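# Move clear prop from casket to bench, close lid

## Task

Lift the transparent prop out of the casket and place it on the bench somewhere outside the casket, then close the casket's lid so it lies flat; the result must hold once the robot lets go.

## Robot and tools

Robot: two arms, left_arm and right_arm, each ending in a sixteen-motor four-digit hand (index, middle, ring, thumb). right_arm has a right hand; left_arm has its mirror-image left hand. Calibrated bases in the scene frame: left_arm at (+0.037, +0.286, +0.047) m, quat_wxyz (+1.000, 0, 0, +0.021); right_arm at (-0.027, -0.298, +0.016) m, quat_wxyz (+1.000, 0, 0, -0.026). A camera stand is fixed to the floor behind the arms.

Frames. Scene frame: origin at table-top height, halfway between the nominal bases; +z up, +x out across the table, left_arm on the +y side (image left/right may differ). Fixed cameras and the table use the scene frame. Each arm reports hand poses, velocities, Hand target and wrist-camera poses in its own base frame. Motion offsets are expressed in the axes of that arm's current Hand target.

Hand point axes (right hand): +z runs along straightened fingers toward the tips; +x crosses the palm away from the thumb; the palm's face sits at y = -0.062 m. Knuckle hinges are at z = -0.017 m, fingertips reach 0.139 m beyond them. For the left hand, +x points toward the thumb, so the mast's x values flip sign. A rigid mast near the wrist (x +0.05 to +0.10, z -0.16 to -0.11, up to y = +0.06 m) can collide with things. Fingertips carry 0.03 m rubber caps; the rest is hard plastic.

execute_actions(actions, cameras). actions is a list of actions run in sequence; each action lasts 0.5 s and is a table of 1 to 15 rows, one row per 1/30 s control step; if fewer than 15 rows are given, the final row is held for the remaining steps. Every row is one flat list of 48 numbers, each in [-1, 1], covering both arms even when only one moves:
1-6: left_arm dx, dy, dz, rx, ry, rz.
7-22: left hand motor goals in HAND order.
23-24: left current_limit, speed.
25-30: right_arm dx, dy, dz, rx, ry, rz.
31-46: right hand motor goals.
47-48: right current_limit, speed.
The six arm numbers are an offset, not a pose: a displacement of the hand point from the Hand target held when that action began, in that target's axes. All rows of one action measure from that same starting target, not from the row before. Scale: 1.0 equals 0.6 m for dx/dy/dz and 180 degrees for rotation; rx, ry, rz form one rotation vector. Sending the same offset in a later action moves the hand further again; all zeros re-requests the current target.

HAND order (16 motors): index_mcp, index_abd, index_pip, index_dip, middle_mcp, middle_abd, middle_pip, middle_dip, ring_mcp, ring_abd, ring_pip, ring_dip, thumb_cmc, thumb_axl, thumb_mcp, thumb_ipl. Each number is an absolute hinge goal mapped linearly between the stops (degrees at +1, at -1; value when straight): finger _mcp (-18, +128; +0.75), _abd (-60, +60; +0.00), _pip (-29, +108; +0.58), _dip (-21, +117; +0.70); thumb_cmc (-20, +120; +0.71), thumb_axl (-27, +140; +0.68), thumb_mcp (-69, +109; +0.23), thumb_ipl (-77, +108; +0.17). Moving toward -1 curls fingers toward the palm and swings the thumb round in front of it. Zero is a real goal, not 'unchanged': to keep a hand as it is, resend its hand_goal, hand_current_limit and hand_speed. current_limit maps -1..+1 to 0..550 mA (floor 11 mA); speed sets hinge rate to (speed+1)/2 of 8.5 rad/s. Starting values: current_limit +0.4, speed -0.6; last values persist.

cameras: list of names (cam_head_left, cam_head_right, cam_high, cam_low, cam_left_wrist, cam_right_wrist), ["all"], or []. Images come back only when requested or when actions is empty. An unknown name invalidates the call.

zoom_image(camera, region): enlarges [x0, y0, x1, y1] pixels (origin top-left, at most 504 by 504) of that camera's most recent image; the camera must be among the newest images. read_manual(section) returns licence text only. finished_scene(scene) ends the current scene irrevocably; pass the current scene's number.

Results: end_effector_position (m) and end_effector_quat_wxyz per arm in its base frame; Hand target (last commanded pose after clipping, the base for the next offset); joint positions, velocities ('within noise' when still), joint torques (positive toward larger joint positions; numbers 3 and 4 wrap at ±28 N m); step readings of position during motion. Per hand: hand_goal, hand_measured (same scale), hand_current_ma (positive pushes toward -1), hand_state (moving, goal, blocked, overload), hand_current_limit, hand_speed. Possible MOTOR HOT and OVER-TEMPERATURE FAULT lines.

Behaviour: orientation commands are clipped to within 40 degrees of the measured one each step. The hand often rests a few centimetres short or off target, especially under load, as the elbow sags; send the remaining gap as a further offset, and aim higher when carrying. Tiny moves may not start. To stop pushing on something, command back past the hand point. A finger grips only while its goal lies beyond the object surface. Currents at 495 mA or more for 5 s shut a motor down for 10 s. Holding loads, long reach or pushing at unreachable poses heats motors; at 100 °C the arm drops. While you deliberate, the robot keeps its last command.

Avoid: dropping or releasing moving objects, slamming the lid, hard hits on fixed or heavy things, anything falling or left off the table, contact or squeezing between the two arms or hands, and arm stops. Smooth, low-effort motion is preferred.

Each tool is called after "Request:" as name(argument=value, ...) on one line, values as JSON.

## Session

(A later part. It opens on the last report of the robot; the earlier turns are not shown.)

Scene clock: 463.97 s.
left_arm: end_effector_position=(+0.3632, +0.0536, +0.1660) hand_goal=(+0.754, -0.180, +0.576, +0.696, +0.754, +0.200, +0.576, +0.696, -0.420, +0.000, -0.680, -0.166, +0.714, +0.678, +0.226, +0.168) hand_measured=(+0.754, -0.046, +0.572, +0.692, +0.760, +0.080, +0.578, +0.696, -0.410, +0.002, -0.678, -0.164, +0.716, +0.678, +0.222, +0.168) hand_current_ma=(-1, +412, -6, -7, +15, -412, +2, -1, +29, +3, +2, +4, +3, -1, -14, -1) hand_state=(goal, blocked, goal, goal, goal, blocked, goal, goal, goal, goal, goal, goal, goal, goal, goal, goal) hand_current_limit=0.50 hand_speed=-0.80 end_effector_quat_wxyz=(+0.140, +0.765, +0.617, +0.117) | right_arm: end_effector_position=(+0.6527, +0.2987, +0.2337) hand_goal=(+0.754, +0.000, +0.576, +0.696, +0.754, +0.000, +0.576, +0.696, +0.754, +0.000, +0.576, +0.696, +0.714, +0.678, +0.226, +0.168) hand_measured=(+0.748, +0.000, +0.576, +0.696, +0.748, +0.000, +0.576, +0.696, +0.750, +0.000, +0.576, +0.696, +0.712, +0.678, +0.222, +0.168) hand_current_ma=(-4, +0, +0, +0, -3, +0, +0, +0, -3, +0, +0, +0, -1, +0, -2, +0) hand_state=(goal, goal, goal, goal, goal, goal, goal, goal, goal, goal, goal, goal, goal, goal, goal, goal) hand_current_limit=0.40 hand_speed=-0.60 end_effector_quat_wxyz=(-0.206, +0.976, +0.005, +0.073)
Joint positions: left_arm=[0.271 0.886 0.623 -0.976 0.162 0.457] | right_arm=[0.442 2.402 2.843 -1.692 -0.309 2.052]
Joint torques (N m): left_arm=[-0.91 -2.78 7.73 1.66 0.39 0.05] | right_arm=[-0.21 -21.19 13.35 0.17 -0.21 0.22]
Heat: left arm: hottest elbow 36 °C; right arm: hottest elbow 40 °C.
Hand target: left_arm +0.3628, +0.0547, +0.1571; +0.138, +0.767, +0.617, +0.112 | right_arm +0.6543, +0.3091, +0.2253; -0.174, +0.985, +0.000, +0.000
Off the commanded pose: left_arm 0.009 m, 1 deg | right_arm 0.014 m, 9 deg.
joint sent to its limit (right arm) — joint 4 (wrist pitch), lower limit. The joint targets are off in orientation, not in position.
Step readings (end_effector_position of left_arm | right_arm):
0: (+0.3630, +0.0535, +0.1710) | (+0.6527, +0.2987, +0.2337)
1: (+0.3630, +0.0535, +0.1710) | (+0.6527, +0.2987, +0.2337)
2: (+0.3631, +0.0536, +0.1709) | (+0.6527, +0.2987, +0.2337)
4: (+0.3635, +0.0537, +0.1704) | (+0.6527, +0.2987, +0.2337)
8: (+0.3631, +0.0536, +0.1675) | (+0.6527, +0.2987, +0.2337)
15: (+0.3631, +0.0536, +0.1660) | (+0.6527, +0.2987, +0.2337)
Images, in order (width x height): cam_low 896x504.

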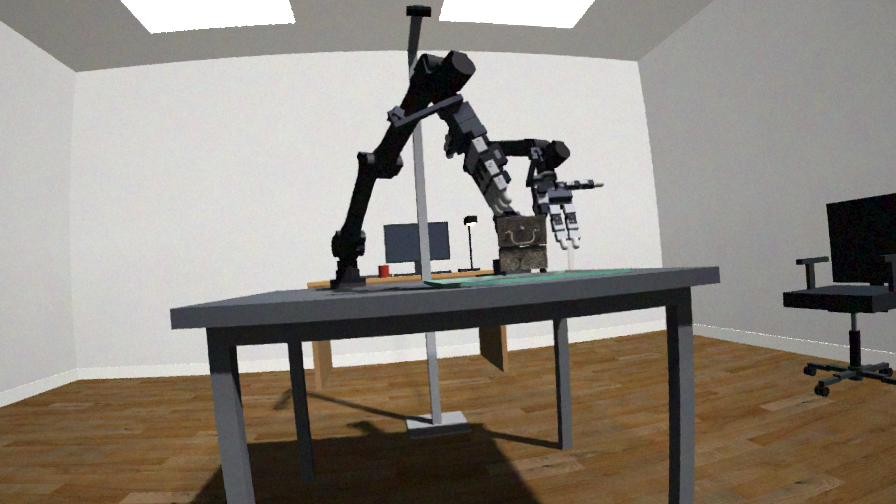

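Request:
execute_actions(actions=[[[0,-0.0028,0.0078,0,0,0,0.754,-0.18,0.576,0.696,0.754,0.20,0.576,0.696,-0.42,0,-0.68,-0.166,0.714,0.678,0.226,0.168,0.5,-0.8,0,0,0,0,0,0,0.754,0,0.576,0.696,0.754,0,0.576,0.696,0.754,0,0.576,0.696,0.714,0.678,0.226,0.168,0.4,-0.6]]], cameras=["cam_low","cam_left_wrist"])

Request:
zoom_image(camera="cam_low", region=[540, 220, 600, 280])

Request:
zoom_image(camera="cam_left_wrist", region=[310, 40, 450, 180])

Scene clock: 465.30 s.
left_arm: end_effector_position=(+0.3651, +0.0539, +0.1661) hand_goal=(+0.754, -0.180, +0.576, +0.696, +0.754, +0.200, +0.576, +0.696, -0.420, +0.000, -0.680, -0.166, +0.714, +0.678, +0.226, +0.168) hand_measured=(+0.752, -0.046, +0.574, +0.694, +0.760, +0.080, +0.578, +0.696, -0.410, +0.002, -0.678, -0.164, +0.716, +0.678, +0.222, +0.168) hand_current_ma=(-2, +413, -5, -4, +12, -412, +2, -1, +29, +3, +2, +4, +3, -1, -14, -1) hand_state=(goal, blocked, goal, goal, goal, blocked, goal, goal, goal, goal, goal, goal, goal, goal, goal, goal) hand_current_limit=0.50 hand_speed=-0.80 end_effector_quat_wxyz=(+0.143, +0.765, +0.616, +0.122) | right_arm: end_effector_position=(+0.6527, +0.2987, +0.2337) hand_goal=(+0.754, +0.000, +0.576, +0.696, +0.754, +0.000, +0.576, +0.696, +0.754, +0.000, +0.576, +0.696, +0.714, +0.678, +0.226, +0.168) hand_measured=(+0.748, +0.000, +0.576, +0.696, +0.748, +0.000, +0.576, +0.696, +0.750, +0.000, +0.576, +0.696, +0.712, +0.678, +0.222, +0.168) hand_current_ma=(-4, +0, +0, +0, -3, +0, +0, +0, -3, +0, +0, +0, -1, +0, -2, +0) hand_state=(goal, goal, goal, goal, goal, goal, goal, goal, goal, goal, goal, goal, goal, goal, goal, goal) hand_current_limit=0.40 hand_speed=-0.60 end_effector_quat_wxyz=(-0.206, +0.976, +0.005, +0.073)
Joint positions: left_arm=[0.271 0.887 0.618 -0.958 0.164 0.457] | right_arm=[0.442 2.402 2.843 -1.692 -0.309 2.052]
Joint torques (N m): left_arm=[-0.26 -1.9 7.35 1.61 0.29 0.11] | right_arm=[-0.09 -21.25 13.37 0.18 -0.22 0.23]
Heat: left arm: hottest elbow 36 °C; right arm: hottest elbow 40 °C.
Hand target: left_arm +0.3630, +0.0547, +0.1523; +0.138, +0.767, +0.617, +0.112 | right_arm +0.6543, +0.3091, +0.2253; -0.174, +0.985, +0.000, +0.000
Off the commanded pose: left_arm 0.014 m, 1 deg | right_arm 0.014 m, 9 deg.
joint sent to its limit (right arm) — joint 4 (wrist pitch), lower limit. The joint targets are off in orientation, not in position.
Step readings (end_effector_position of left_arm | right_arm):
0: (+0.3632, +0.0536, +0.1660) | (+0.6527, +0.2987, +0.2337)
1: (+0.3632, +0.0536, +0.1661) | (+0.6527, +0.2987, +0.2337)
2: (+0.3633, +0.0536, +0.1661) | (+0.6527, +0.2987, +0.2337)
4: (+0.3639, +0.0538, +0.1657) | (+0.6527, +0.2987, +0.2337)
8: (+0.3648, +0.0539, +0.1661) | (+0.6527, +0.2987, +0.2337)
15: (+0.3651, +0.0539, +0.1661) | (+0.6527, +0.2987, +0.2337)
Images, in order (width x height): cam_low 896x504, cam_left_wrist 672x504.

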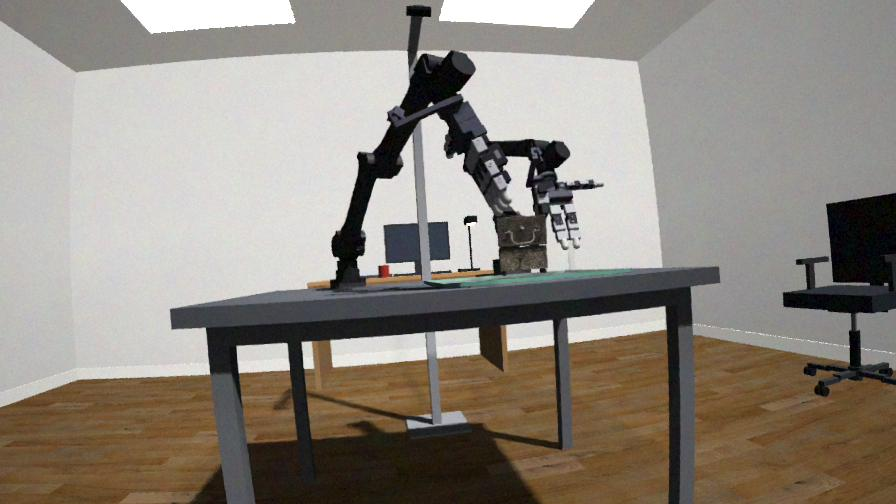

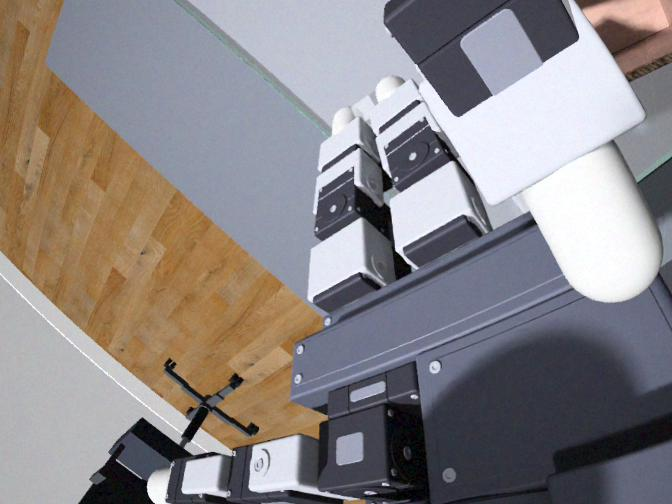

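Scaled by 8.400.

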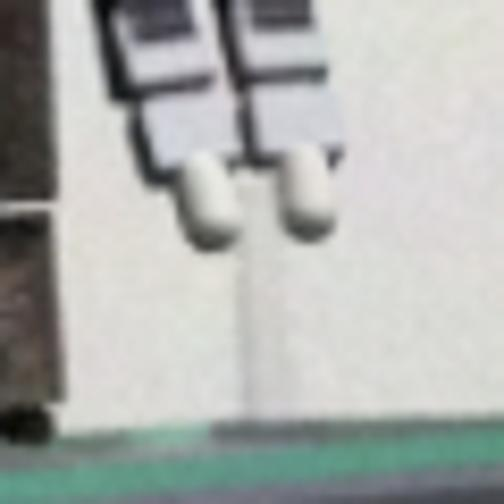

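Scaled by 3.600 from the camera's 672x504 image, which has a finer 960x720 frame.

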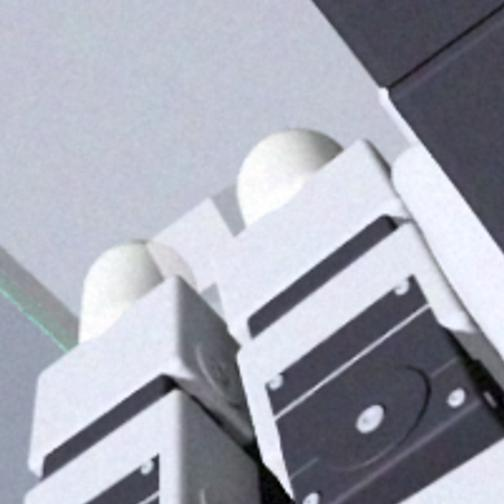

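Request:
execute_actions(actions=[[[0,0.0034,-0.0094,0,0,0,0.754,-0.12,0.576,0.696,0.754,0.15,0.576,0.696,-0.42,0,-0.68,-0.166,0.714,0.678,0.226,0.168,0.3,-0.9,0,0,0,0,0,0,0.754,0,0.576,0.696,0.754,0,0.576,0.696,0.754,0,0.576,0.696,0.714,0.678,0.226,0.168,0.4,-0.6]],[[0,0,0,0,0,0,0.754,-0.06,0.576,0.696,0.754,0.09,0.576,0.696,-0.42,0,-0.68,-0.166,0.714,0.678,0.226,0.168,0.3,-0.9,0,0,0,0,0,0,0.754,0,0.576,0.696,0.754,0,0.576,0.696,0.754,0,0.576,0.696,0.714,0.678,0.226,0.168,0.4,-0.6]]], cameras=["cam_low","cam_left_wrist"])

Request:
zoom_image(camera="cam_low", region=[540, 220, 600, 280])

Request:
zoom_image(camera="cam_left_wrist", region=[310, 40, 450, 180])

Scene clock: 467.43 s.
left_arm: end_effector_position=(+0.3651, +0.0539, +0.1661) hand_goal=(+0.754, -0.060, +0.576, +0.696, +0.754, +0.090, +0.576, +0.696, -0.420, +0.000, -0.680, -0.166, +0.714, +0.678, +0.226, +0.168) hand_measured=(+0.752, -0.042, +0.574, +0.694, +0.758, +0.074, +0.578, +0.696, -0.410, +0.002, -0.678, -0.164, +0.716, +0.678, +0.222, +0.168) hand_current_ma=(-2, +41, -5, -4, +11, -40, +2, -1, +29, +3, +2, +4, +3, -1, -14, -1) hand_state=(goal, goal, goal, goal, goal, goal, goal, goal, goal, goal, goal, goal, goal, goal, goal, goal) hand_current_limit=0.30 hand_speed=-0.90 end_effector_quat_wxyz=(+0.143, +0.765, +0.616, +0.122) | right_arm: end_effector_position=(+0.6527, +0.2987, +0.2337) hand_goal=(+0.754, +0.000, +0.576, +0.696, +0.754, +0.000, +0.576, +0.696, +0.754, +0.000, +0.576, +0.696, +0.714, +0.678, +0.226, +0.168) hand_measured=(+0.748, +0.000, +0.576, +0.696, +0.748, +0.000, +0.576, +0.696, +0.750, +0.000, +0.576, +0.696, +0.712, +0.678, +0.222, +0.168) hand_current_ma=(-4, +0, +0, +0, -3, +0, +0, +0, -3, +0, +0, +0, -1, +0, -2, +0) hand_state=(goal, goal, goal, goal, goal, goal, goal, goal, goal, goal, goal, goal, goal, goal, goal, goal) hand_current_limit=0.40 hand_speed=-0.60 end_effector_quat_wxyz=(-0.206, +0.976, +0.005, +0.073)
Joint positions: left_arm=[0.271 0.887 0.618 -0.958 0.164 0.457] | right_arm=[0.442 2.402 2.843 -1.692 -0.309 2.052]
Joint torques (N m): left_arm=[-0.97 -3.08 8.62 0.95 0.28 0.09] | right_arm=[-0.21 -21.13 13.35 0.17 -0.22 0.23]
Heat: left arm: hottest elbow 36 °C; right arm: hottest elbow 41 °C.
Hand target: left_arm +0.3629, +0.0547, +0.1583; +0.138, +0.767, +0.617, +0.112 | right_arm +0.6543, +0.3091, +0.2253; -0.174, +0.985, +0.000, +0.000
Off the commanded pose: left_arm 0.008 m, 1 deg | right_arm 0.014 m, 9 deg.
joint sent to its limit (right arm) — joint 4 (wrist pitch), lower limit. The joint targets are off in orientation, not in position.
Step readings (end_effector_position of left_arm | right_arm):
0: (+0.3651, +0.0539, +0.1661) | (+0.6527, +0.2987, +0.2337)
1: (+0.3651, +0.0539, +0.1661) | (+0.6527, +0.2987, +0.2337)
2: (+0.3651, +0.0539, +0.1661) | (+0.6527, +0.2987, +0.2337)
4: (+0.3651, +0.0539, +0.1661) | (+0.6527, +0.2987, +0.2337)
8: (+0.3651, +0.0539, +0.1661) | (+0.6527, +0.2987, +0.2337)
15: (+0.3651, +0.0539, +0.1661) | (+0.6527, +0.2987, +0.2337)
16: (+0.3651, +0.0539, +0.1661) | (+0.6527, +0.2987, +0.2337)
17: (+0.3651, +0.0539, +0.1661) | (+0.6527, +0.2987, +0.2337)
19: (+0.3651, +0.0539, +0.1661) | (+0.6527, +0.2987, +0.2337)
23: (+0.3651, +0.0539, +0.1661) | (+0.6527, +0.2987, +0.2337)
30: (+0.3651, +0.0539, +0.1661) | (+0.6527, +0.2987, +0.2337)
Images, in order (width x height): cam_low 896x504, cam_left_wrist 672x504.

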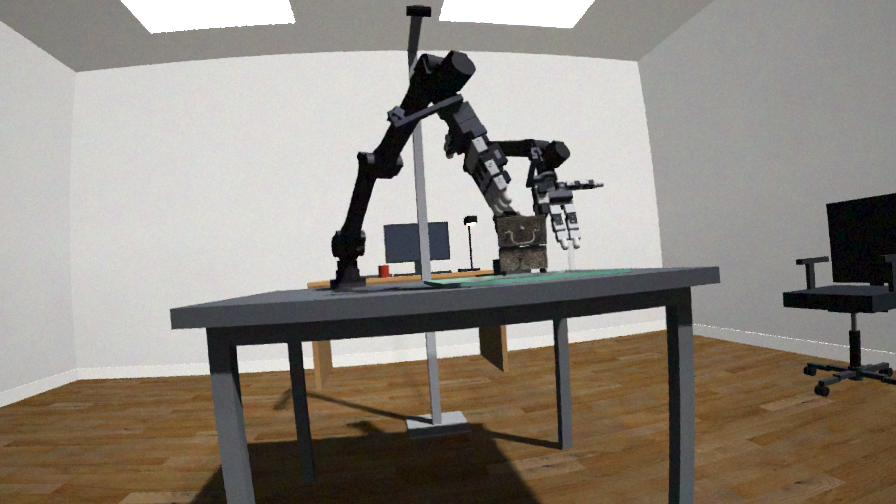

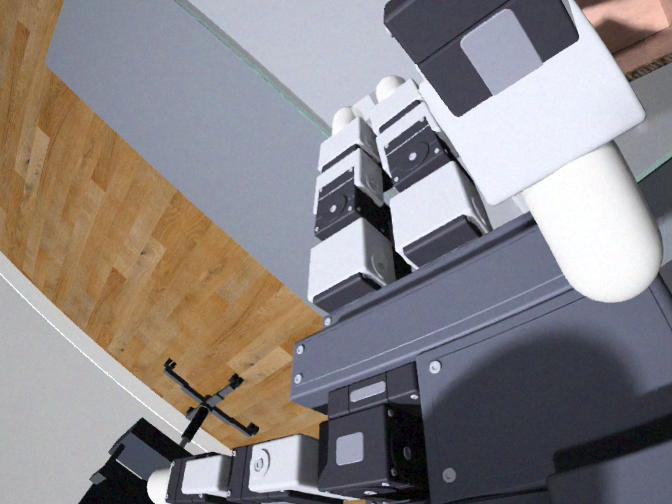

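Scaled by 8.400.

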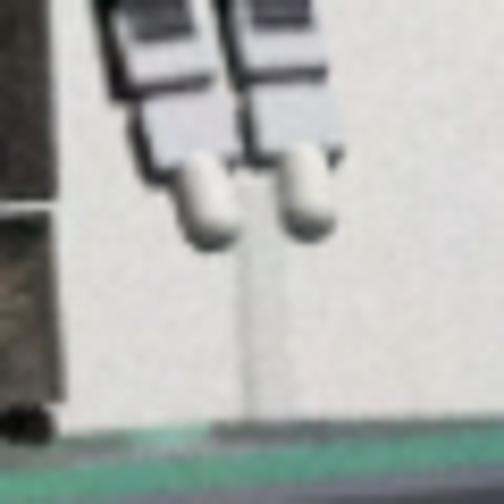

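Scaled by 3.600 from the camera's 672x504 image, which has a finer 960x720 frame.

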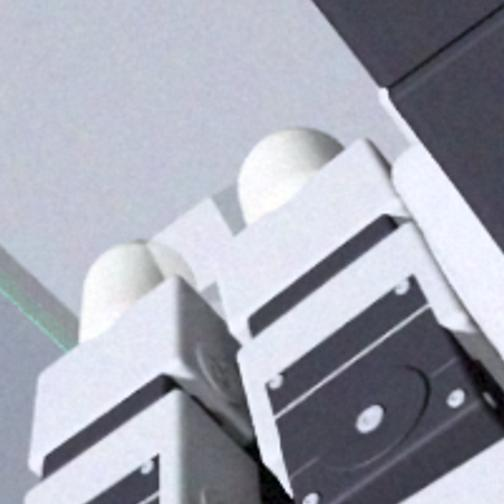

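Request:
execute_actions(actions=[[[0,0,0,0,0,0,0.754,0.05,0.576,0.696,0.754,-0.03,0.576,0.696,-0.42,0,-0.68,-0.166,0.714,0.678,0.226,0.168,0.3,-0.95,0,0,0,0,0,0,0.754,0,0.576,0.696,0.754,0,0.576,0.696,0.754,0,0.576,0.696,0.714,0.678,0.226,0.168,0.4,-0.6]]], cameras=["cam_low","cam_left_wrist"])

Request:
zoom_image(camera="cam_low", region=[540, 220, 600, 280])

Request:
zoom_image(camera="cam_left_wrist", region=[310, 40, 450, 180])

Scene clock: 468.80 s.
left_arm: end_effector_position=(+0.3651, +0.0539, +0.1661) hand_goal=(+0.754, +0.050, +0.576, +0.696, +0.754, -0.030, +0.576, +0.696, -0.420, +0.000, -0.680, -0.166, +0.714, +0.678, +0.226, +0.168) hand_measured=(+0.754, +0.046, +0.574, +0.694, +0.758, -0.026, +0.578, +0.696, -0.410, +0.002, -0.678, -0.164, +0.716, +0.678, +0.222, +0.168) hand_current_ma=(+0, -8, -4, -4, +11, +6, +2, -1, +29, +3, +2, +4, +3, -1, -14, -1) hand_state=(goal, goal, goal, goal, goal, goal, goal, goal, goal, goal, goal, goal, goal, goal, goal, goal) hand_current_limit=0.30 hand_speed=-0.95 end_effector_quat_wxyz=(+0.143, +0.765, +0.616, +0.122) | right_arm: end_effector_position=(+0.6527, +0.2987, +0.2337) hand_goal=(+0.754, +0.000, +0.576, +0.696, +0.754, +0.000, +0.576, +0.696, +0.754, +0.000, +0.576, +0.696, +0.714, +0.678, +0.226, +0.168) hand_measured=(+0.748, +0.000, +0.576, +0.696, +0.748, +0.000, +0.576, +0.696, +0.750, +0.000, +0.576, +0.696, +0.712, +0.678, +0.222, +0.168) hand_current_ma=(-4, +0, +0, +0, -3, +0, +0, +0, -3, +0, +0, +0, -1, +0, -2, +0) hand_state=(goal, goal, goal, goal, goal, goal, goal, goal, goal, goal, goal, goal, goal, goal, goal, goal) hand_current_limit=0.40 hand_speed=-0.60 end_effector_quat_wxyz=(-0.206, +0.976, +0.005, +0.073)
Joint positions: left_arm=[0.271 0.887 0.618 -0.958 0.164 0.457] | right_arm=[0.442 2.402 2.843 -1.692 -0.309 2.052]
Joint torques (N m): left_arm=[-1.08 -2.43 8.27 0.98 0.25 0.06] | right_arm=[-0.15 -21.13 13.34 0.18 -0.22 0.22]
Heat: left arm: hottest elbow 36 °C; right arm: hottest elbow 41 °C.
Hand target: left_arm +0.3629, +0.0547, +0.1583; +0.138, +0.767, +0.617, +0.112 | right_arm +0.6543, +0.3091, +0.2253; -0.174, +0.985, +0.000, +0.000
Off the commanded pose: left_arm 0.008 m, 1 deg | right_arm 0.014 m, 9 deg.
joint sent to its limit (right arm) — joint 4 (wrist pitch), lower limit. The joint targets are off in orientation, not in position.
Step readings (end_effector_position of left_arm | right_arm):
0: (+0.3651, +0.0539, +0.1661) | (+0.6527, +0.2987, +0.2337)
1: (+0.3651, +0.0539, +0.1661) | (+0.6527, +0.2987, +0.2337)
2: (+0.3651, +0.0539, +0.1661) | (+0.6527, +0.2987, +0.2337)
4: (+0.3651, +0.0539, +0.1661) | (+0.6527, +0.2987, +0.2337)
8: (+0.3651, +0.0539, +0.1661) | (+0.6527, +0.2987, +0.2337)
15: (+0.3651, +0.0539, +0.1661) | (+0.6527, +0.2987, +0.2337)
Images, in order (width x height): cam_low 896x504, cam_left_wrist 672x504.

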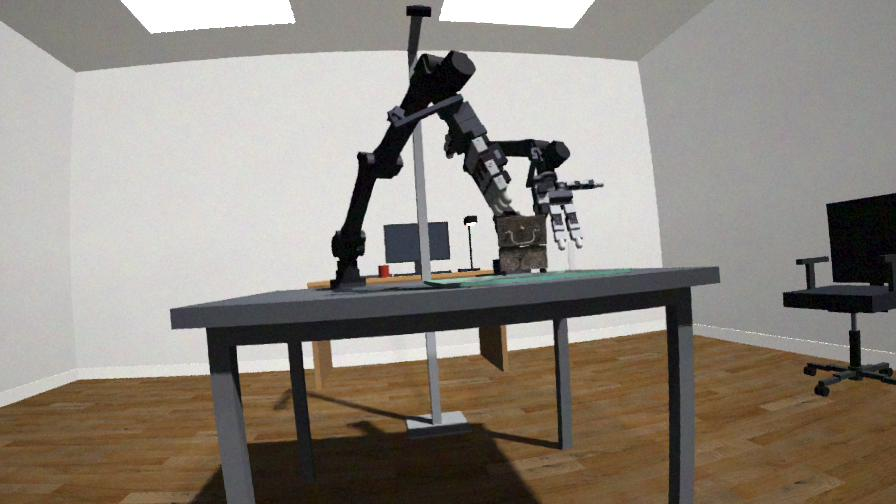

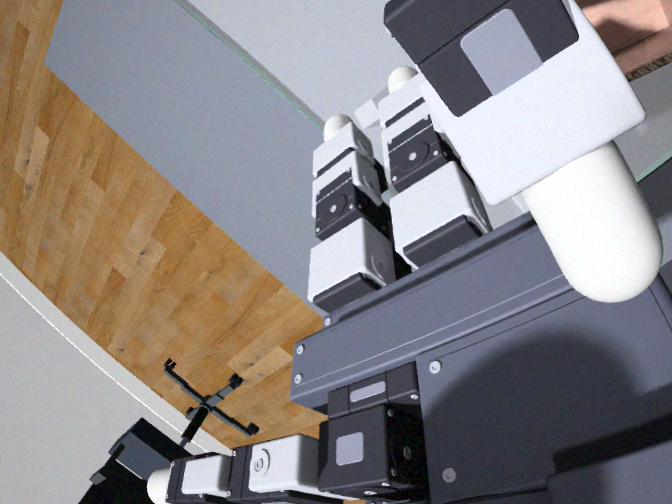

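Scaled by 8.400.

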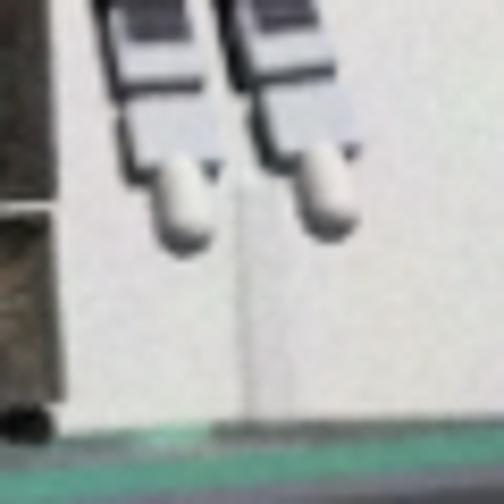

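Scaled by 3.600 from the camera's 672x504 image, which has a finer 960x720 frame.

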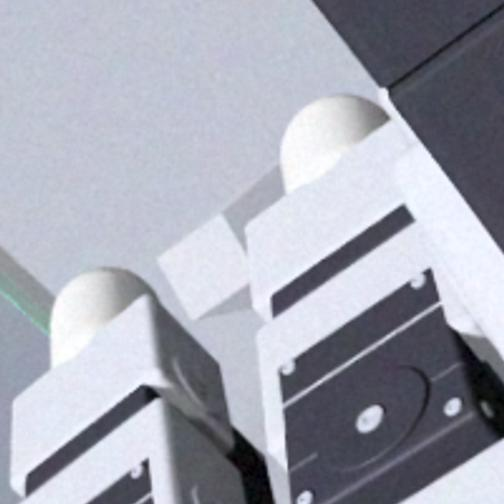

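Request:
execute_actions(actions=[[[0,0,0,0,0,0,0.754,0.15,0.576,0.696,0.754,-0.12,0.576,0.696,-0.42,0,-0.68,-0.166,0.714,0.678,0.226,0.168,0.3,-0.9,0,0,0,0,0,0,0.754,0,0.576,0.696,0.754,0,0.576,0.696,0.754,0,0.576,0.696,0.714,0.678,0.226,0.168,0.4,-0.6]],[[0,0.017,-0.0471,0,0,0,0.754,0.15,0.576,0.696,0.754,-0.12,0.576,0.696,-0.42,0,-0.68,-0.166,0.714,0.678,0.226,0.168,0.3,-0.9,0,0,0,0,0,0,0.754,0,0.576,0.696,0.754,0,0.576,0.696,0.754,0,0.576,0.696,0.714,0.678,0.226,0.168,0.4,-0.6]],[[0,0.0283,-0.0785,0,0,0,0.754,0.15,0.576,0.696,0.754,-0.12,0.576,0.696,-0.42,0,-0.68,-0.166,0.714,0.678,0.226,0.168,0.3,-0.9,0,0,0,0,0,0,0.754,0,0.576,0.696,0.754,0,0.576,0.696,0.754,0,0.576,0.696,0.714,0.678,0.226,0.168,0.4,-0.6]],[[0,0.0283,-0.0785,0,0,0,0.754,0.15,0.576,0.696,0.754,-0.12,0.576,0.696,-0.42,0,-0.68,-0.166,0.714,0.678,0.226,0.168,0.3,-0.9,0,0,0,0,0,0,0.754,0,0.576,0.696,0.754,0,0.576,0.696,0.754,0,0.576,0.696,0.714,0.678,0.226,0.168,0.4,-0.6]]], cameras=["cam_low","cam_left_wrist"])

Request:
zoom_image(camera="cam_low", region=[480, 180, 600, 300])

Request:
zoom_image(camera="cam_left_wrist", region=[310, 40, 450, 180])

Scene clock: 472.43 s.
left_arm: end_effector_position=(+0.3534, +0.0507, +0.2628) hand_goal=(+0.754, +0.150, +0.576, +0.696, +0.754, -0.120, +0.576, +0.696, -0.420, +0.000, -0.680, -0.166, +0.714, +0.678, +0.226, +0.168) hand_measured=(+0.754, +0.146, +0.574, +0.694, +0.758, -0.116, +0.578, +0.696, -0.410, +0.002, -0.678, -0.164, +0.716, +0.678, +0.222, +0.168) hand_current_ma=(+1, -8, -4, -4, +8, +8, +2, -1, +29, +3, +2, +4, +3, -1, -14, -1) hand_state=(goal, goal, goal, goal, goal, goal, goal, goal, goal, goal, goal, goal, goal, goal, goal, goal) hand_current_limit=0.30 hand_speed=-0.90 end_effector_quat_wxyz=(+0.130, +0.767, +0.621, +0.093) | right_arm: end_effector_position=(+0.6527, +0.2987, +0.2337) hand_goal=(+0.754, +0.000, +0.576, +0.696, +0.754, +0.000, +0.576, +0.696, +0.754, +0.000, +0.576, +0.696, +0.714, +0.678, +0.226, +0.168) hand_measured=(+0.748, +0.000, +0.576, +0.696, +0.748, +0.000, +0.576, +0.696, +0.750, +0.000, +0.576, +0.696, +0.712, +0.678, +0.222, +0.168) hand_current_ma=(-4, +0, +0, +0, -3, +0, +0, +0, -3, +0, +0, +0, -1, +0, -2, +0) hand_state=(goal, goal, goal, goal, goal, goal, goal, goal, goal, goal, goal, goal, goal, goal, goal, goal) hand_current_limit=0.40 hand_speed=-0.60 end_effector_quat_wxyz=(-0.206, +0.976, +0.005, +0.073)
Joint positions: left_arm=[0.271 0.849 0.882 -1.325 0.164 0.457] | right_arm=[0.442 2.402 2.843 -1.692 -0.309 2.052]
Joint torques (N m): left_arm=[-0.62 -3.14 12.89 0.77 0.28 0.11] | right_arm=[-0.09 -21.19 13.34 0.17 -0.22 0.22]
Heat: left arm: hottest elbow 36 °C; right arm: hottest elbow 41 °C.
Hand target: left_arm +0.3614, +0.0547, +0.2885; +0.138, +0.767, +0.617, +0.112 | right_arm +0.6543, +0.3091, +0.2253; -0.174, +0.985, +0.000, +0.000
Off the commanded pose: left_arm 0.027 m, 2 deg | right_arm 0.014 m, 9 deg.
joint sent to its limit (right arm) — joint 4 (wrist pitch), lower limit. The joint targets are off in orientation, not in position.
Step readings (end_effector_position of left_arm | right_arm):
0: (+0.3651, +0.0539, +0.1661) | (+0.6527, +0.2987, +0.2337)
1: (+0.3651, +0.0539, +0.1661) | (+0.6527, +0.2987, +0.2337)
2: (+0.3651, +0.0539, +0.1661) | (+0.6527, +0.2987, +0.2337)
4: (+0.3651, +0.0539, +0.1661) | (+0.6527, +0.2987, +0.2337)
8: (+0.3651, +0.0539, +0.1661) | (+0.6527, +0.2987, +0.2337)
15: (+0.3651, +0.0539, +0.1661) | (+0.6527, +0.2987, +0.2337)
16: (+0.3649, +0.0539, +0.1660) | (+0.6527, +0.2987, +0.2337)
17: (+0.3635, +0.0535, +0.1647) | (+0.6527, +0.2987, +0.2337)
19: (+0.3584, +0.0521, +0.1606) | (+0.6527, +0.2987, +0.2337)
23: (+0.3502, +0.0498, +0.1544) | (+0.6527, +0.2987, +0.2337)
30: (+0.3473, +0.0490, +0.1533) | (+0.6527, +0.2987, +0.2337)
31: (+0.3475, +0.0490, +0.1542) | (+0.6527, +0.2987, +0.2337)
32: (+0.3467, +0.0488, +0.1560) | (+0.6527, +0.2987, +0.2337)
34: (+0.3455, +0.0485, +0.1638) | (+0.6527, +0.2987, +0.2337)
38: (+0.3510, +0.0500, +0.1959) | (+0.6527, +0.2987, +0.2337)
45: (+0.3534, +0.0507, +0.2146) | (+0.6527, +0.2987, +0.2337)
46: (+0.3527, +0.0505, +0.2141) | (+0.6527, +0.2987, +0.2337)
47: (+0.3512, +0.0501, +0.2149) | (+0.6527, +0.2987, +0.2337)
49: (+0.3481, +0.0492, +0.2202) | (+0.6527, +0.2987, +0.2337)
53: (+0.3522, +0.0503, +0.2478) | (+0.6527, +0.2987, +0.2337)
60: (+0.3544, +0.0509, +0.2635) | (+0.6527, +0.2987, +0.2337)
Images, in order (width x height): cam_low 896x504, cam_left_wrist 672x504.

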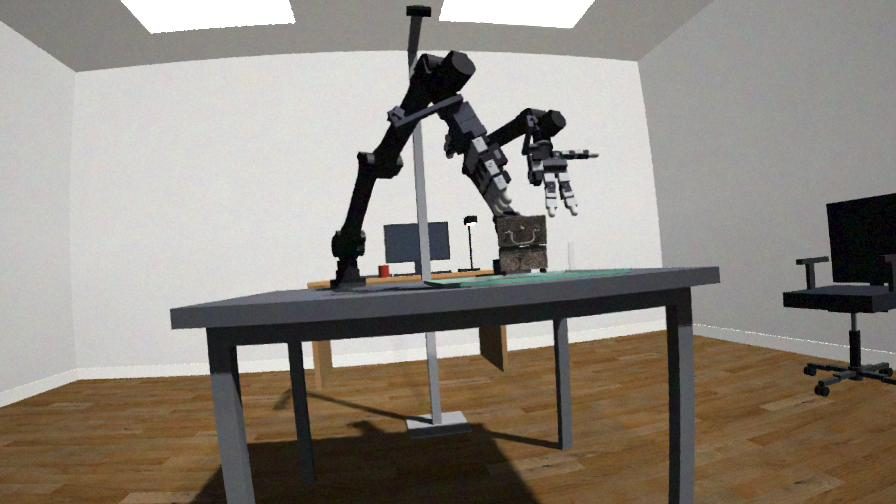

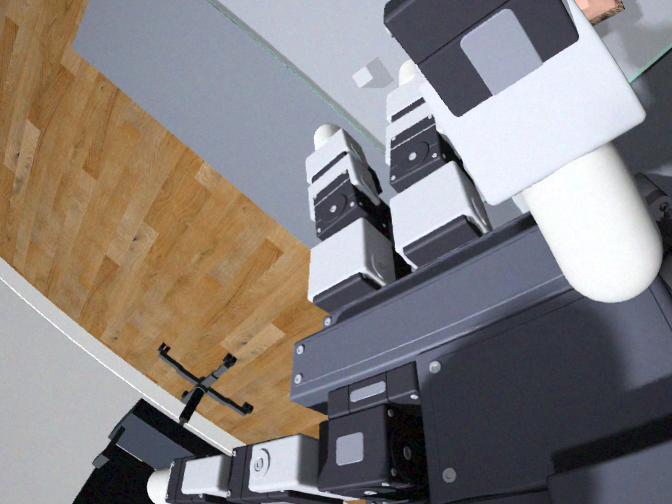

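Scaled by 4.200.

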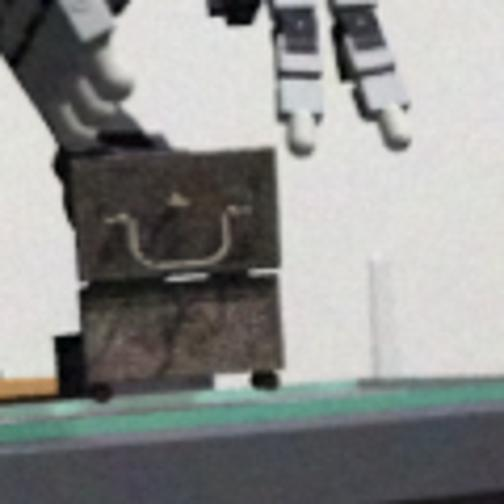

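Scaled by 3.600 from the camera's 672x504 image, which has a finer 960x720 frame.

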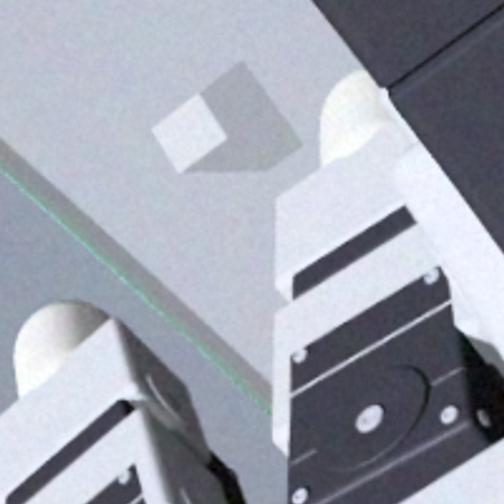

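Request:
execute_actions(actions=[[[0,0.017,-0.0471,0.055,0,0,0.754,0.15,0.576,0.696,0.754,-0.12,0.576,0.696,-0.42,0,-0.68,-0.166,0.714,0.678,0.226,0.168,0.3,-0.9,0,0,0,0,0,0,0.754,0,0.576,0.696,0.754,0,0.576,0.696,0.754,0,0.576,0.696,0.714,0.678,0.226,0.168,0.4,-0.6]],[[0,0,0,0.056,0,0,0.754,0.0,0.576,0.696,0.754,0.0,0.576,0.696,-0.42,0,-0.68,-0.166,0.714,0.678,0.226,0.168,0.3,-0.9,0,0,0,0,0,0,0.754,0,0.576,0.696,0.754,0,0.576,0.696,0.754,0,0.576,0.696,0.714,0.678,0.226,0.168,0.4,-0.6]]], cameras=["cam_left_wrist"])

Scene clock: 476.50 s.
left_arm: end_effector_position=(+0.3505, +0.0539, +0.2970) hand_goal=(+0.754, +0.000, +0.576, +0.696, +0.754, +0.000, +0.576, +0.696, -0.420, +0.000, -0.680, -0.166, +0.714, +0.678, +0.226, +0.168) hand_measured=(+0.754, +0.004, +0.574, +0.694, +0.756, -0.004, +0.578, +0.696, -0.410, +0.002, -0.678, -0.164, +0.716, +0.678, +0.222, +0.168) hand_current_ma=(+1, +6, -3, -4, +2, -6, +2, -1, +29, +3, +2, +4, +3, -1, -14, -1) hand_state=(goal, goal, goal, goal, goal, goal, goal, goal, goal, goal, goal, goal, goal, goal, goal, goal) hand_current_limit=0.30 hand_speed=-0.90 end_effector_quat_wxyz=(+0.007, +0.781, +0.625, +0.007) | right_arm: end_effector_position=(+0.6527, +0.2987, +0.2337) hand_goal=(+0.754, +0.000, +0.576, +0.696, +0.754, +0.000, +0.576, +0.696, +0.754, +0.000, +0.576, +0.696, +0.714, +0.678, +0.226, +0.168) hand_measured=(+0.748, +0.000, +0.576, +0.696, +0.748, +0.000, +0.576, +0.696, +0.750, +0.000, +0.576, +0.696, +0.712, +0.678, +0.222, +0.168) hand_current_ma=(-4, +0, +0, +0, -3, +0, +0, +0, -3, +0, +0, +0, -1, +0, -2, +0) hand_state=(goal, goal, goal, goal, goal, goal, goal, goal, goal, goal, goal, goal, goal, goal, goal, goal) hand_current_limit=0.40 hand_speed=-0.60 end_effector_quat_wxyz=(-0.206, +0.976, +0.005, +0.073)
Joint positions: left_arm=[0.195 1.028 1.167 -1.691 0.006 0.416] | right_arm=[0.442 2.402 2.843 -1.692 -0.309 2.052]
Joint torques (N m): left_arm=[-1.96 -3.84 12.48 0.16 0.05 -0.17] | right_arm=[-0.15 -21.25 13.34 0.2 -0.22 0.23]
Heat: left arm: hottest elbow 36 °C; right arm: hottest elbow 41 °C.
Hand target: left_arm +0.3611, +0.0547, +0.3185; +0.003, +0.779, +0.627, +0.004 | right_arm +0.6543, +0.3091, +0.2253; -0.174, +0.985, +0.000, +0.000
Off the commanded pose: left_arm 0.024 m, 1 deg | right_arm 0.014 m, 9 deg.
joint sent to its limit (left arm) — joint 4 (wrist pitch), lower limit. The joint targets are off in orientation, not in position.
joint sent to its limit (right arm) — joint 4 (wrist pitch), lower limit. The joint targets are off in orientation, not in position.
Step readings (end_effector_position of left_arm | right_arm):
0: (+0.3533, +0.0506, +0.2627) | (+0.6527, +0.2987, +0.2337)
1: (+0.3530, +0.0508, +0.2628) | (+0.6527, +0.2987, +0.2337)
2: (+0.3503, +0.0519, +0.2629) | (+0.6527, +0.2987, +0.2337)
4: (+0.3454, +0.0542, +0.2675) | (+0.6527, +0.2987, +0.2337)
8: (+0.3512, +0.0554, +0.2933) | (+0.6527, +0.2987, +0.2337)
15: (+0.3513, +0.0539, +0.3011) | (+0.6527, +0.2987, +0.2337)
16: (+0.3507, +0.0542, +0.2997) | (+0.6527, +0.2987, +0.2337)
17: (+0.3488, +0.0552, +0.2984) | (+0.6527, +0.2987, +0.2337)
19: (+0.3465, +0.0565, +0.2974) | (+0.6527, +0.2987, +0.2337)
23: (+0.3525, +0.0539, +0.2994) | (+0.6527, +0.2987, +0.2337)
30: (+0.3509, +0.0535, +0.2971) | (+0.6527, +0.2987, +0.2337)
Images, in order (width x height): cam_left_wrist 672x504.

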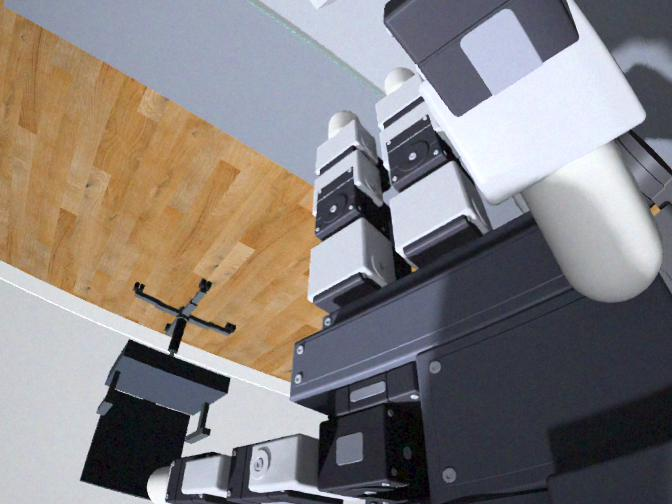

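Request:
execute_actions(actions=[[[0,0,0,0,0,-0.167,0.754,0.0,0.576,0.696,0.754,0.0,0.576,0.696,-0.42,0,-0.68,-0.166,0.714,0.678,0.226,0.168,0.3,-0.9,0,0,0,0,0,0,0.754,0,0.576,0.696,0.754,0,0.576,0.696,0.754,0,0.576,0.696,0.714,0.678,0.226,0.168,0.4,-0.6]],[[0,0,0,0,0,-0.167,0.754,0.0,0.576,0.696,0.754,0.0,0.576,0.696,-0.42,0,-0.68,-0.166,0.714,0.678,0.226,0.168,0.3,-0.9,0,0,0,0,0,0,0.754,0,0.576,0.696,0.754,0,0.576,0.696,0.754,0,0.576,0.696,0.714,0.678,0.226,0.168,0.4,-0.6]],[[0,0,0,0,0,-0.167,0.754,0.0,0.576,0.696,0.754,0.0,0.576,0.696,-0.42,0,-0.68,-0.166,0.714,0.678,0.226,0.168,0.3,-0.9,0,0,0,0,0,0,0.754,0,0.576,0.696,0.754,0,0.576,0.696,0.754,0,0.576,0.696,0.714,0.678,0.226,0.168,0.4,-0.6]],[[0,0,0,0,-0.083,0,0.754,0.0,0.576,0.696,0.754,0.0,0.576,0.696,-0.42,0,-0.68,-0.166,0.714,0.678,0.226,0.168,0.3,-0.9,0,0,0,0,0,0,0.754,0,0.576,0.696,0.754,0,0.576,0.696,0.754,0,0.576,0.696,0.714,0.678,0.226,0.168,0.4,-0.6]]], cameras=["cam_left_wrist","cam_high"])

Scene clock: 480.07 s.
left_arm: end_effector_position=(+0.3608, +0.0519, +0.3252) hand_goal=(+0.754, +0.000, +0.576, +0.696, +0.754, +0.000, +0.576, +0.696, -0.420, +0.000, -0.680, -0.166, +0.714, +0.678, +0.226, +0.168) hand_measured=(+0.754, +0.002, +0.574, +0.694, +0.754, -0.002, +0.578, +0.696, -0.410, +0.002, -0.678, -0.164, +0.714, +0.678, +0.222, +0.168) hand_current_ma=(+0, +5, -3, -4, +1, -2, +2, -1, +29, +3, +2, +4, +0, -1, -14, -1) hand_state=(goal, goal, goal, goal, goal, goal, goal, goal, goal, goal, goal, goal, goal, goal, goal, goal) hand_current_limit=0.30 hand_speed=-0.90 end_effector_quat_wxyz=(+0.137, +0.115, +0.984, -0.014) | right_arm: end_effector_position=(+0.6527, +0.2987, +0.2337) hand_goal=(+0.754, +0.000, +0.576, +0.696, +0.754, +0.000, +0.576, +0.696, +0.754, +0.000, +0.576, +0.696, +0.714, +0.678, +0.226, +0.168) hand_measured=(+0.748, +0.000, +0.576, +0.696, +0.748, +0.000, +0.576, +0.696, +0.750, +0.000, +0.576, +0.696, +0.712, +0.678, +0.222, +0.168) hand_current_ma=(-4, +0, +0, +0, -3, +0, +0, +0, -3, +0, +0, +0, -1, +0, -2, +0) hand_state=(goal, goal, goal, goal, goal, goal, goal, goal, goal, goal, goal, goal, goal, goal, goal, goal) hand_current_limit=0.40 hand_speed=-0.60 end_effector_quat_wxyz=(-0.206, +0.976, +0.005, +0.073)
Joint positions: left_arm=[-0.08 1.129 1.307 -1.475 0.037 -1.423] | right_arm=[0.442 2.402 2.843 -1.692 -0.309 2.052]
Joint torques (N m): left_arm=[-0.97 -6.83 7.65 1.2 -0.05 -0.16] | right_arm=[-0.15 -21.13 13.38 0.2 -0.22 0.23]
Heat: left arm: hottest elbow 36 °C; right arm: hottest elbow 41 °C.
Hand target: left_arm +0.3611, +0.0547, +0.3185; +0.134, +0.105, +0.985, -0.013 | right_arm +0.6543, +0.3091, +0.2253; -0.174, +0.985, +0.000, +0.000
Off the commanded pose: left_arm 0.007 m, 1 deg | right_arm 0.014 m, 9 deg.
joint sent to its limit (right arm) — joint 4 (wrist pitch), lower limit. The joint targets are off in orientation, not in position.
Step readings (end_effector_position of left_arm | right_arm):
0: (+0.3505, +0.0540, +0.2970) | (+0.6527, +0.2987, +0.2337)
1: (+0.3506, +0.0541, +0.2970) | (+0.6527, +0.2987, +0.2337)
2: (+0.3509, +0.0540, +0.2970) | (+0.6527, +0.2987, +0.2337)
4: (+0.3517, +0.0517, +0.2970) | (+0.6527, +0.2987, +0.2337)
8: (+0.3513, +0.0433, +0.2963) | (+0.6527, +0.2987, +0.2337)
15: (+0.3502, +0.0485, +0.3013) | (+0.6527, +0.2987, +0.2337)
16: (+0.3503, +0.0495, +0.3018) | (+0.6527, +0.2987, +0.2337)
17: (+0.3501, +0.0501, +0.3019) | (+0.6527, +0.2987, +0.2337)
19: (+0.3502, +0.0490, +0.3020) | (+0.6527, +0.2987, +0.2337)
23: (+0.3538, +0.0441, +0.3025) | (+0.6527, +0.2987, +0.2337)
30: (+0.3533, +0.0517, +0.2997) | (+0.6527, +0.2987, +0.2337)
31: (+0.3525, +0.0527, +0.2998) | (+0.6527, +0.2987, +0.2337)
32: (+0.3512, +0.0528, +0.2998) | (+0.6527, +0.2987, +0.2337)
34: (+0.3504, +0.0524, +0.3021) | (+0.6527, +0.2987, +0.2337)
38: (+0.3554, +0.0510, +0.3063) | (+0.6527, +0.2987, +0.2337)
45: (+0.3532, +0.0553, +0.3016) | (+0.6527, +0.2987, +0.2337)
46: (+0.3526, +0.0555, +0.3015) | (+0.6527, +0.2987, +0.2337)
47: (+0.3545, +0.0546, +0.3014) | (+0.6527, +0.2987, +0.2337)
49: (+0.3643, +0.0515, +0.3030) | (+0.6527, +0.2987, +0.2337)
53: (+0.3682, +0.0507, +0.3146) | (+0.6527, +0.2987, +0.2337)
60: (+0.3612, +0.0519, +0.3294) | (+0.6527, +0.2987, +0.2337)
Images, in order (width x height): cam_high 896x504, cam_left_wrist 672x504.

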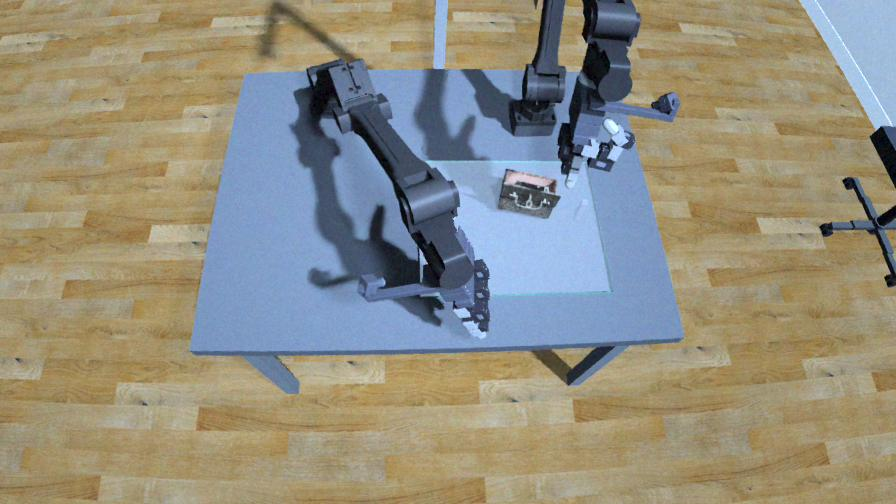

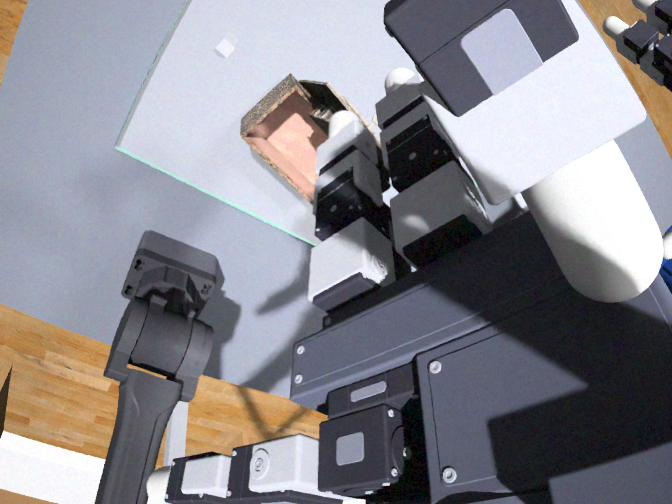

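Request:
zoom_image(camera="cam_left_wrist", region=[230, 50, 430, 200])

Request:
zoom_image(camera="cam_right_wrist", region=[385, 210, 545, 370])

Scaled by 2.520 from the camera's 672x504 image, which has a finer 960x720 frame.

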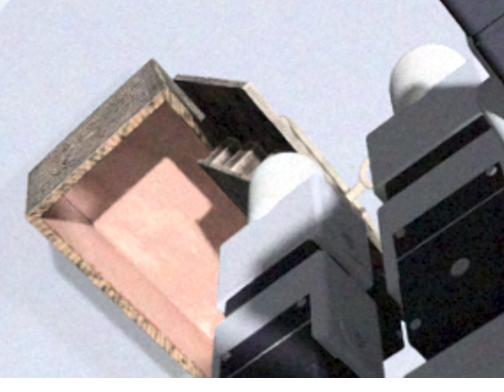

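This scene's latest camera images include none from cam_right_wrist. They are from: cam_high, cam_left_wrist. cam_right_wrist's image comes with the result of a call that names it in "cameras".

Request:
execute_actions(actions=[[[0.024,-0.03,0.045,0,0,0,0.754,0.0,0.576,0.696,0.754,0.0,0.576,0.696,-0.42,0,-0.68,-0.166,0.714,0.678,0.226,0.168,0.3,-0.9,0,0,0,0,0,0,0.754,0,0.576,0.696,0.754,0,0.576,0.696,0.754,0,0.576,0.696,0.714,0.678,0.226,0.168,0.4,-0.6],[0.0487,-0.061,0.090,0,0,0,0.754,0.0,0.576,0.696,0.754,0.0,0.576,0.696,-0.42,0,-0.68,-0.166,0.714,0.678,0.226,0.168,0.3,-0.9,0,0,0,0,0,0,0.754,0,0.576,0.696,0.754,0,0.576,0.696,0.754,0,0.576,0.696,0.714,0.678,0.226,0.168,0.4,-0.6]]], cameras=["cam_left_wrist","cam_low","cam_right_wrist"])

Request:
zoom_image(camera="cam_left_wrist", region=[230, 50, 430, 200])

Request:
zoom_image(camera="cam_right_wrist", region=[385, 210, 545, 370])

Request:
zoom_image(camera="cam_low", region=[480, 180, 600, 300])

Scene clock: 486.23 s.
left_arm: end_effector_position=(+0.3424, +0.0238, +0.2586) hand_goal=(+0.754, +0.000, +0.576, +0.696, +0.754, +0.000, +0.576, +0.696, -0.420, +0.000, -0.680, -0.166, +0.714, +0.678, +0.226, +0.168) hand_measured=(+0.754, +0.002, +0.574, +0.694, +0.754, -0.002, +0.578, +0.696, -0.410, +0.002, -0.678, -0.164, +0.714, +0.678, +0.222, +0.168) hand_current_ma=(-1, +5, -3, -4, -1, -2, +2, -1, +29, +3, +2, +4, +0, -1, -14, -1) hand_state=(goal, goal, goal, goal, goal, goal, goal, goal, goal, goal, goal, goal, goal, goal, goal, goal) hand_current_limit=0.30 hand_speed=-0.90 end_effector_quat_wxyz=(+0.127, +0.108, +0.986, -0.013) | right_arm: end_effector_position=(+0.6527, +0.2987, +0.2337) hand_goal=(+0.754, +0.000, +0.576, +0.696, +0.754, +0.000, +0.576, +0.696, +0.754, +0.000, +0.576, +0.696, +0.714, +0.678, +0.226, +0.168) hand_measured=(+0.748, +0.000, +0.576, +0.696, +0.748, +0.000, +0.576, +0.696, +0.750, +0.000, +0.576, +0.696, +0.712, +0.678, +0.222, +0.168) hand_current_ma=(-4, +0, +0, +0, -3, +0, +0, +0, -3, +0, +0, +0, -1, +0, -2, +0) hand_state=(goal, goal, goal, goal, goal, goal, goal, goal, goal, goal, goal, goal, goal, goal, goal, goal) hand_current_limit=0.40 hand_speed=-0.60 end_effector_quat_wxyz=(-0.206, +0.976, +0.005, +0.073)
Joint positions: left_arm=[-0.177 1.09 1.106 -1.331 0.009 -1.531] | right_arm=[0.442 2.402 2.843 -1.692 -0.309 2.052]
Joint torques (N m): left_arm=[-1.14 -8 7.98 1.24 -0.09 -0.11] | right_arm=[-0.32 -21.3 13.34 0.17 -0.22 0.23]
Heat: left arm: hottest elbow 36 °C; right arm: hottest elbow 41 °C.
Hand target: left_arm +0.3398, +0.0219, +0.2585; +0.133, +0.105, +0.985, -0.013 | right_arm +0.6543, +0.3091, +0.2253; -0.174, +0.985, +0.000, +0.000
Off the commanded pose: left_arm 0.003 m, 1 deg | right_arm 0.014 m, 9 deg.
joint sent to its limit (right arm) — joint 4 (wrist pitch), lower limit. The joint targets are off in orientation, not in position.
Step readings (end_effector_position of left_arm | right_arm):
0: (+0.3608, +0.0519, +0.3253) | (+0.6527, +0.2987, +0.2337)
1: (+0.3608, +0.0519, +0.3249) | (+0.6527, +0.2987, +0.2337)
2: (+0.3610, +0.0518, +0.3223) | (+0.6527, +0.2987, +0.2337)
4: (+0.3594, +0.0495, +0.3102) | (+0.6527, +0.2987, +0.2337)
8: (+0.3440, +0.0340, +0.2692) | (+0.6527, +0.2987, +0.2337)
15: (+0.3431, +0.0235, +0.2565) | (+0.6527, +0.2987, +0.2337)
Images, in order (width x height): cam_low 896x504, cam_left_wrist 672x504, cam_right_wrist 672x504.

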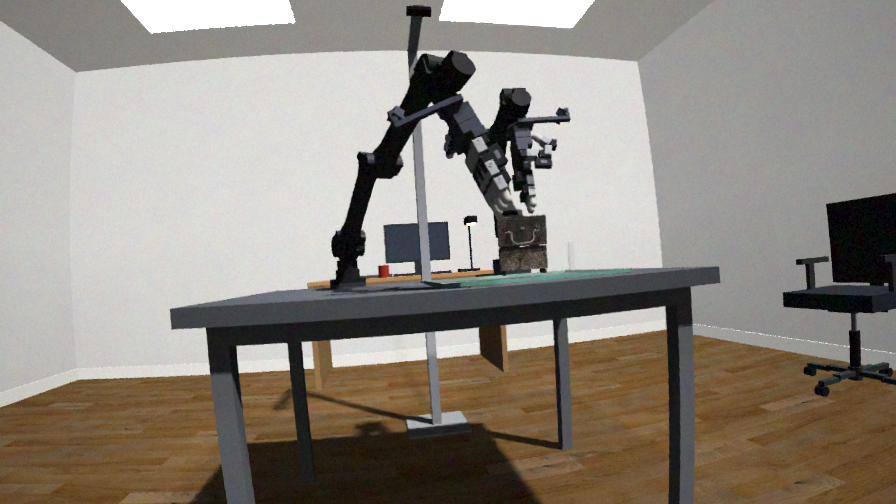

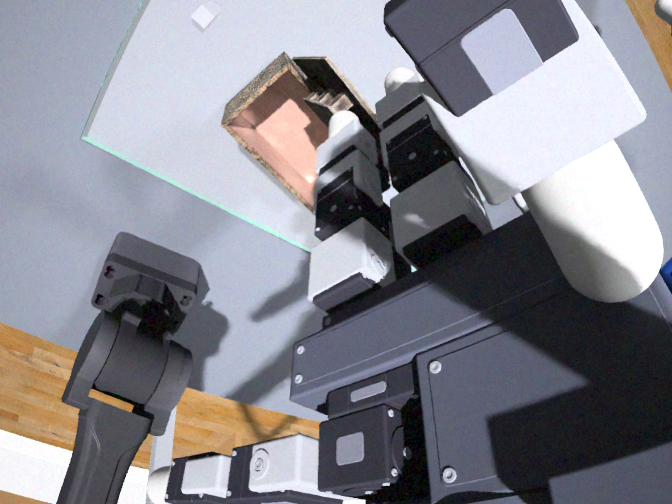

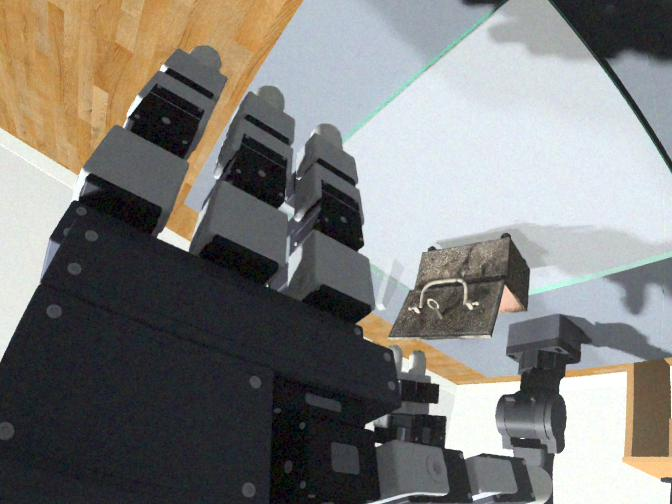

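Scaled by 2.520 from the camera's 672x504 image, which has a finer 960x720 frame.

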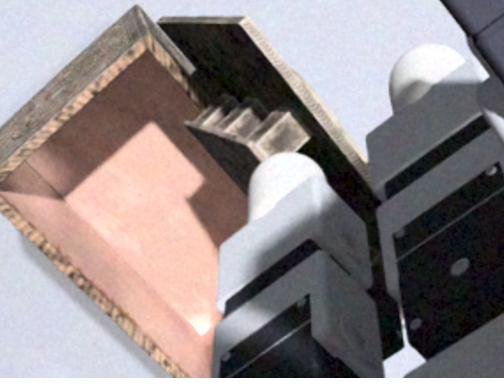

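Scaled by 3.150 from the camera's 672x504 image, which has a finer 960x720 frame.

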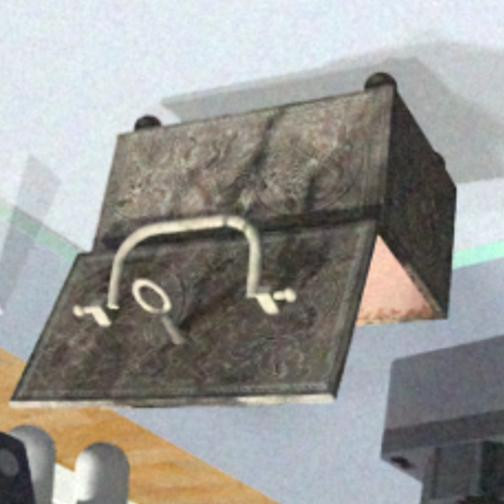

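Scaled by 4.200.

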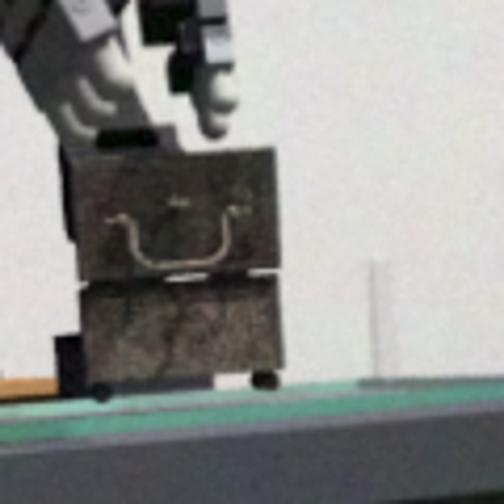

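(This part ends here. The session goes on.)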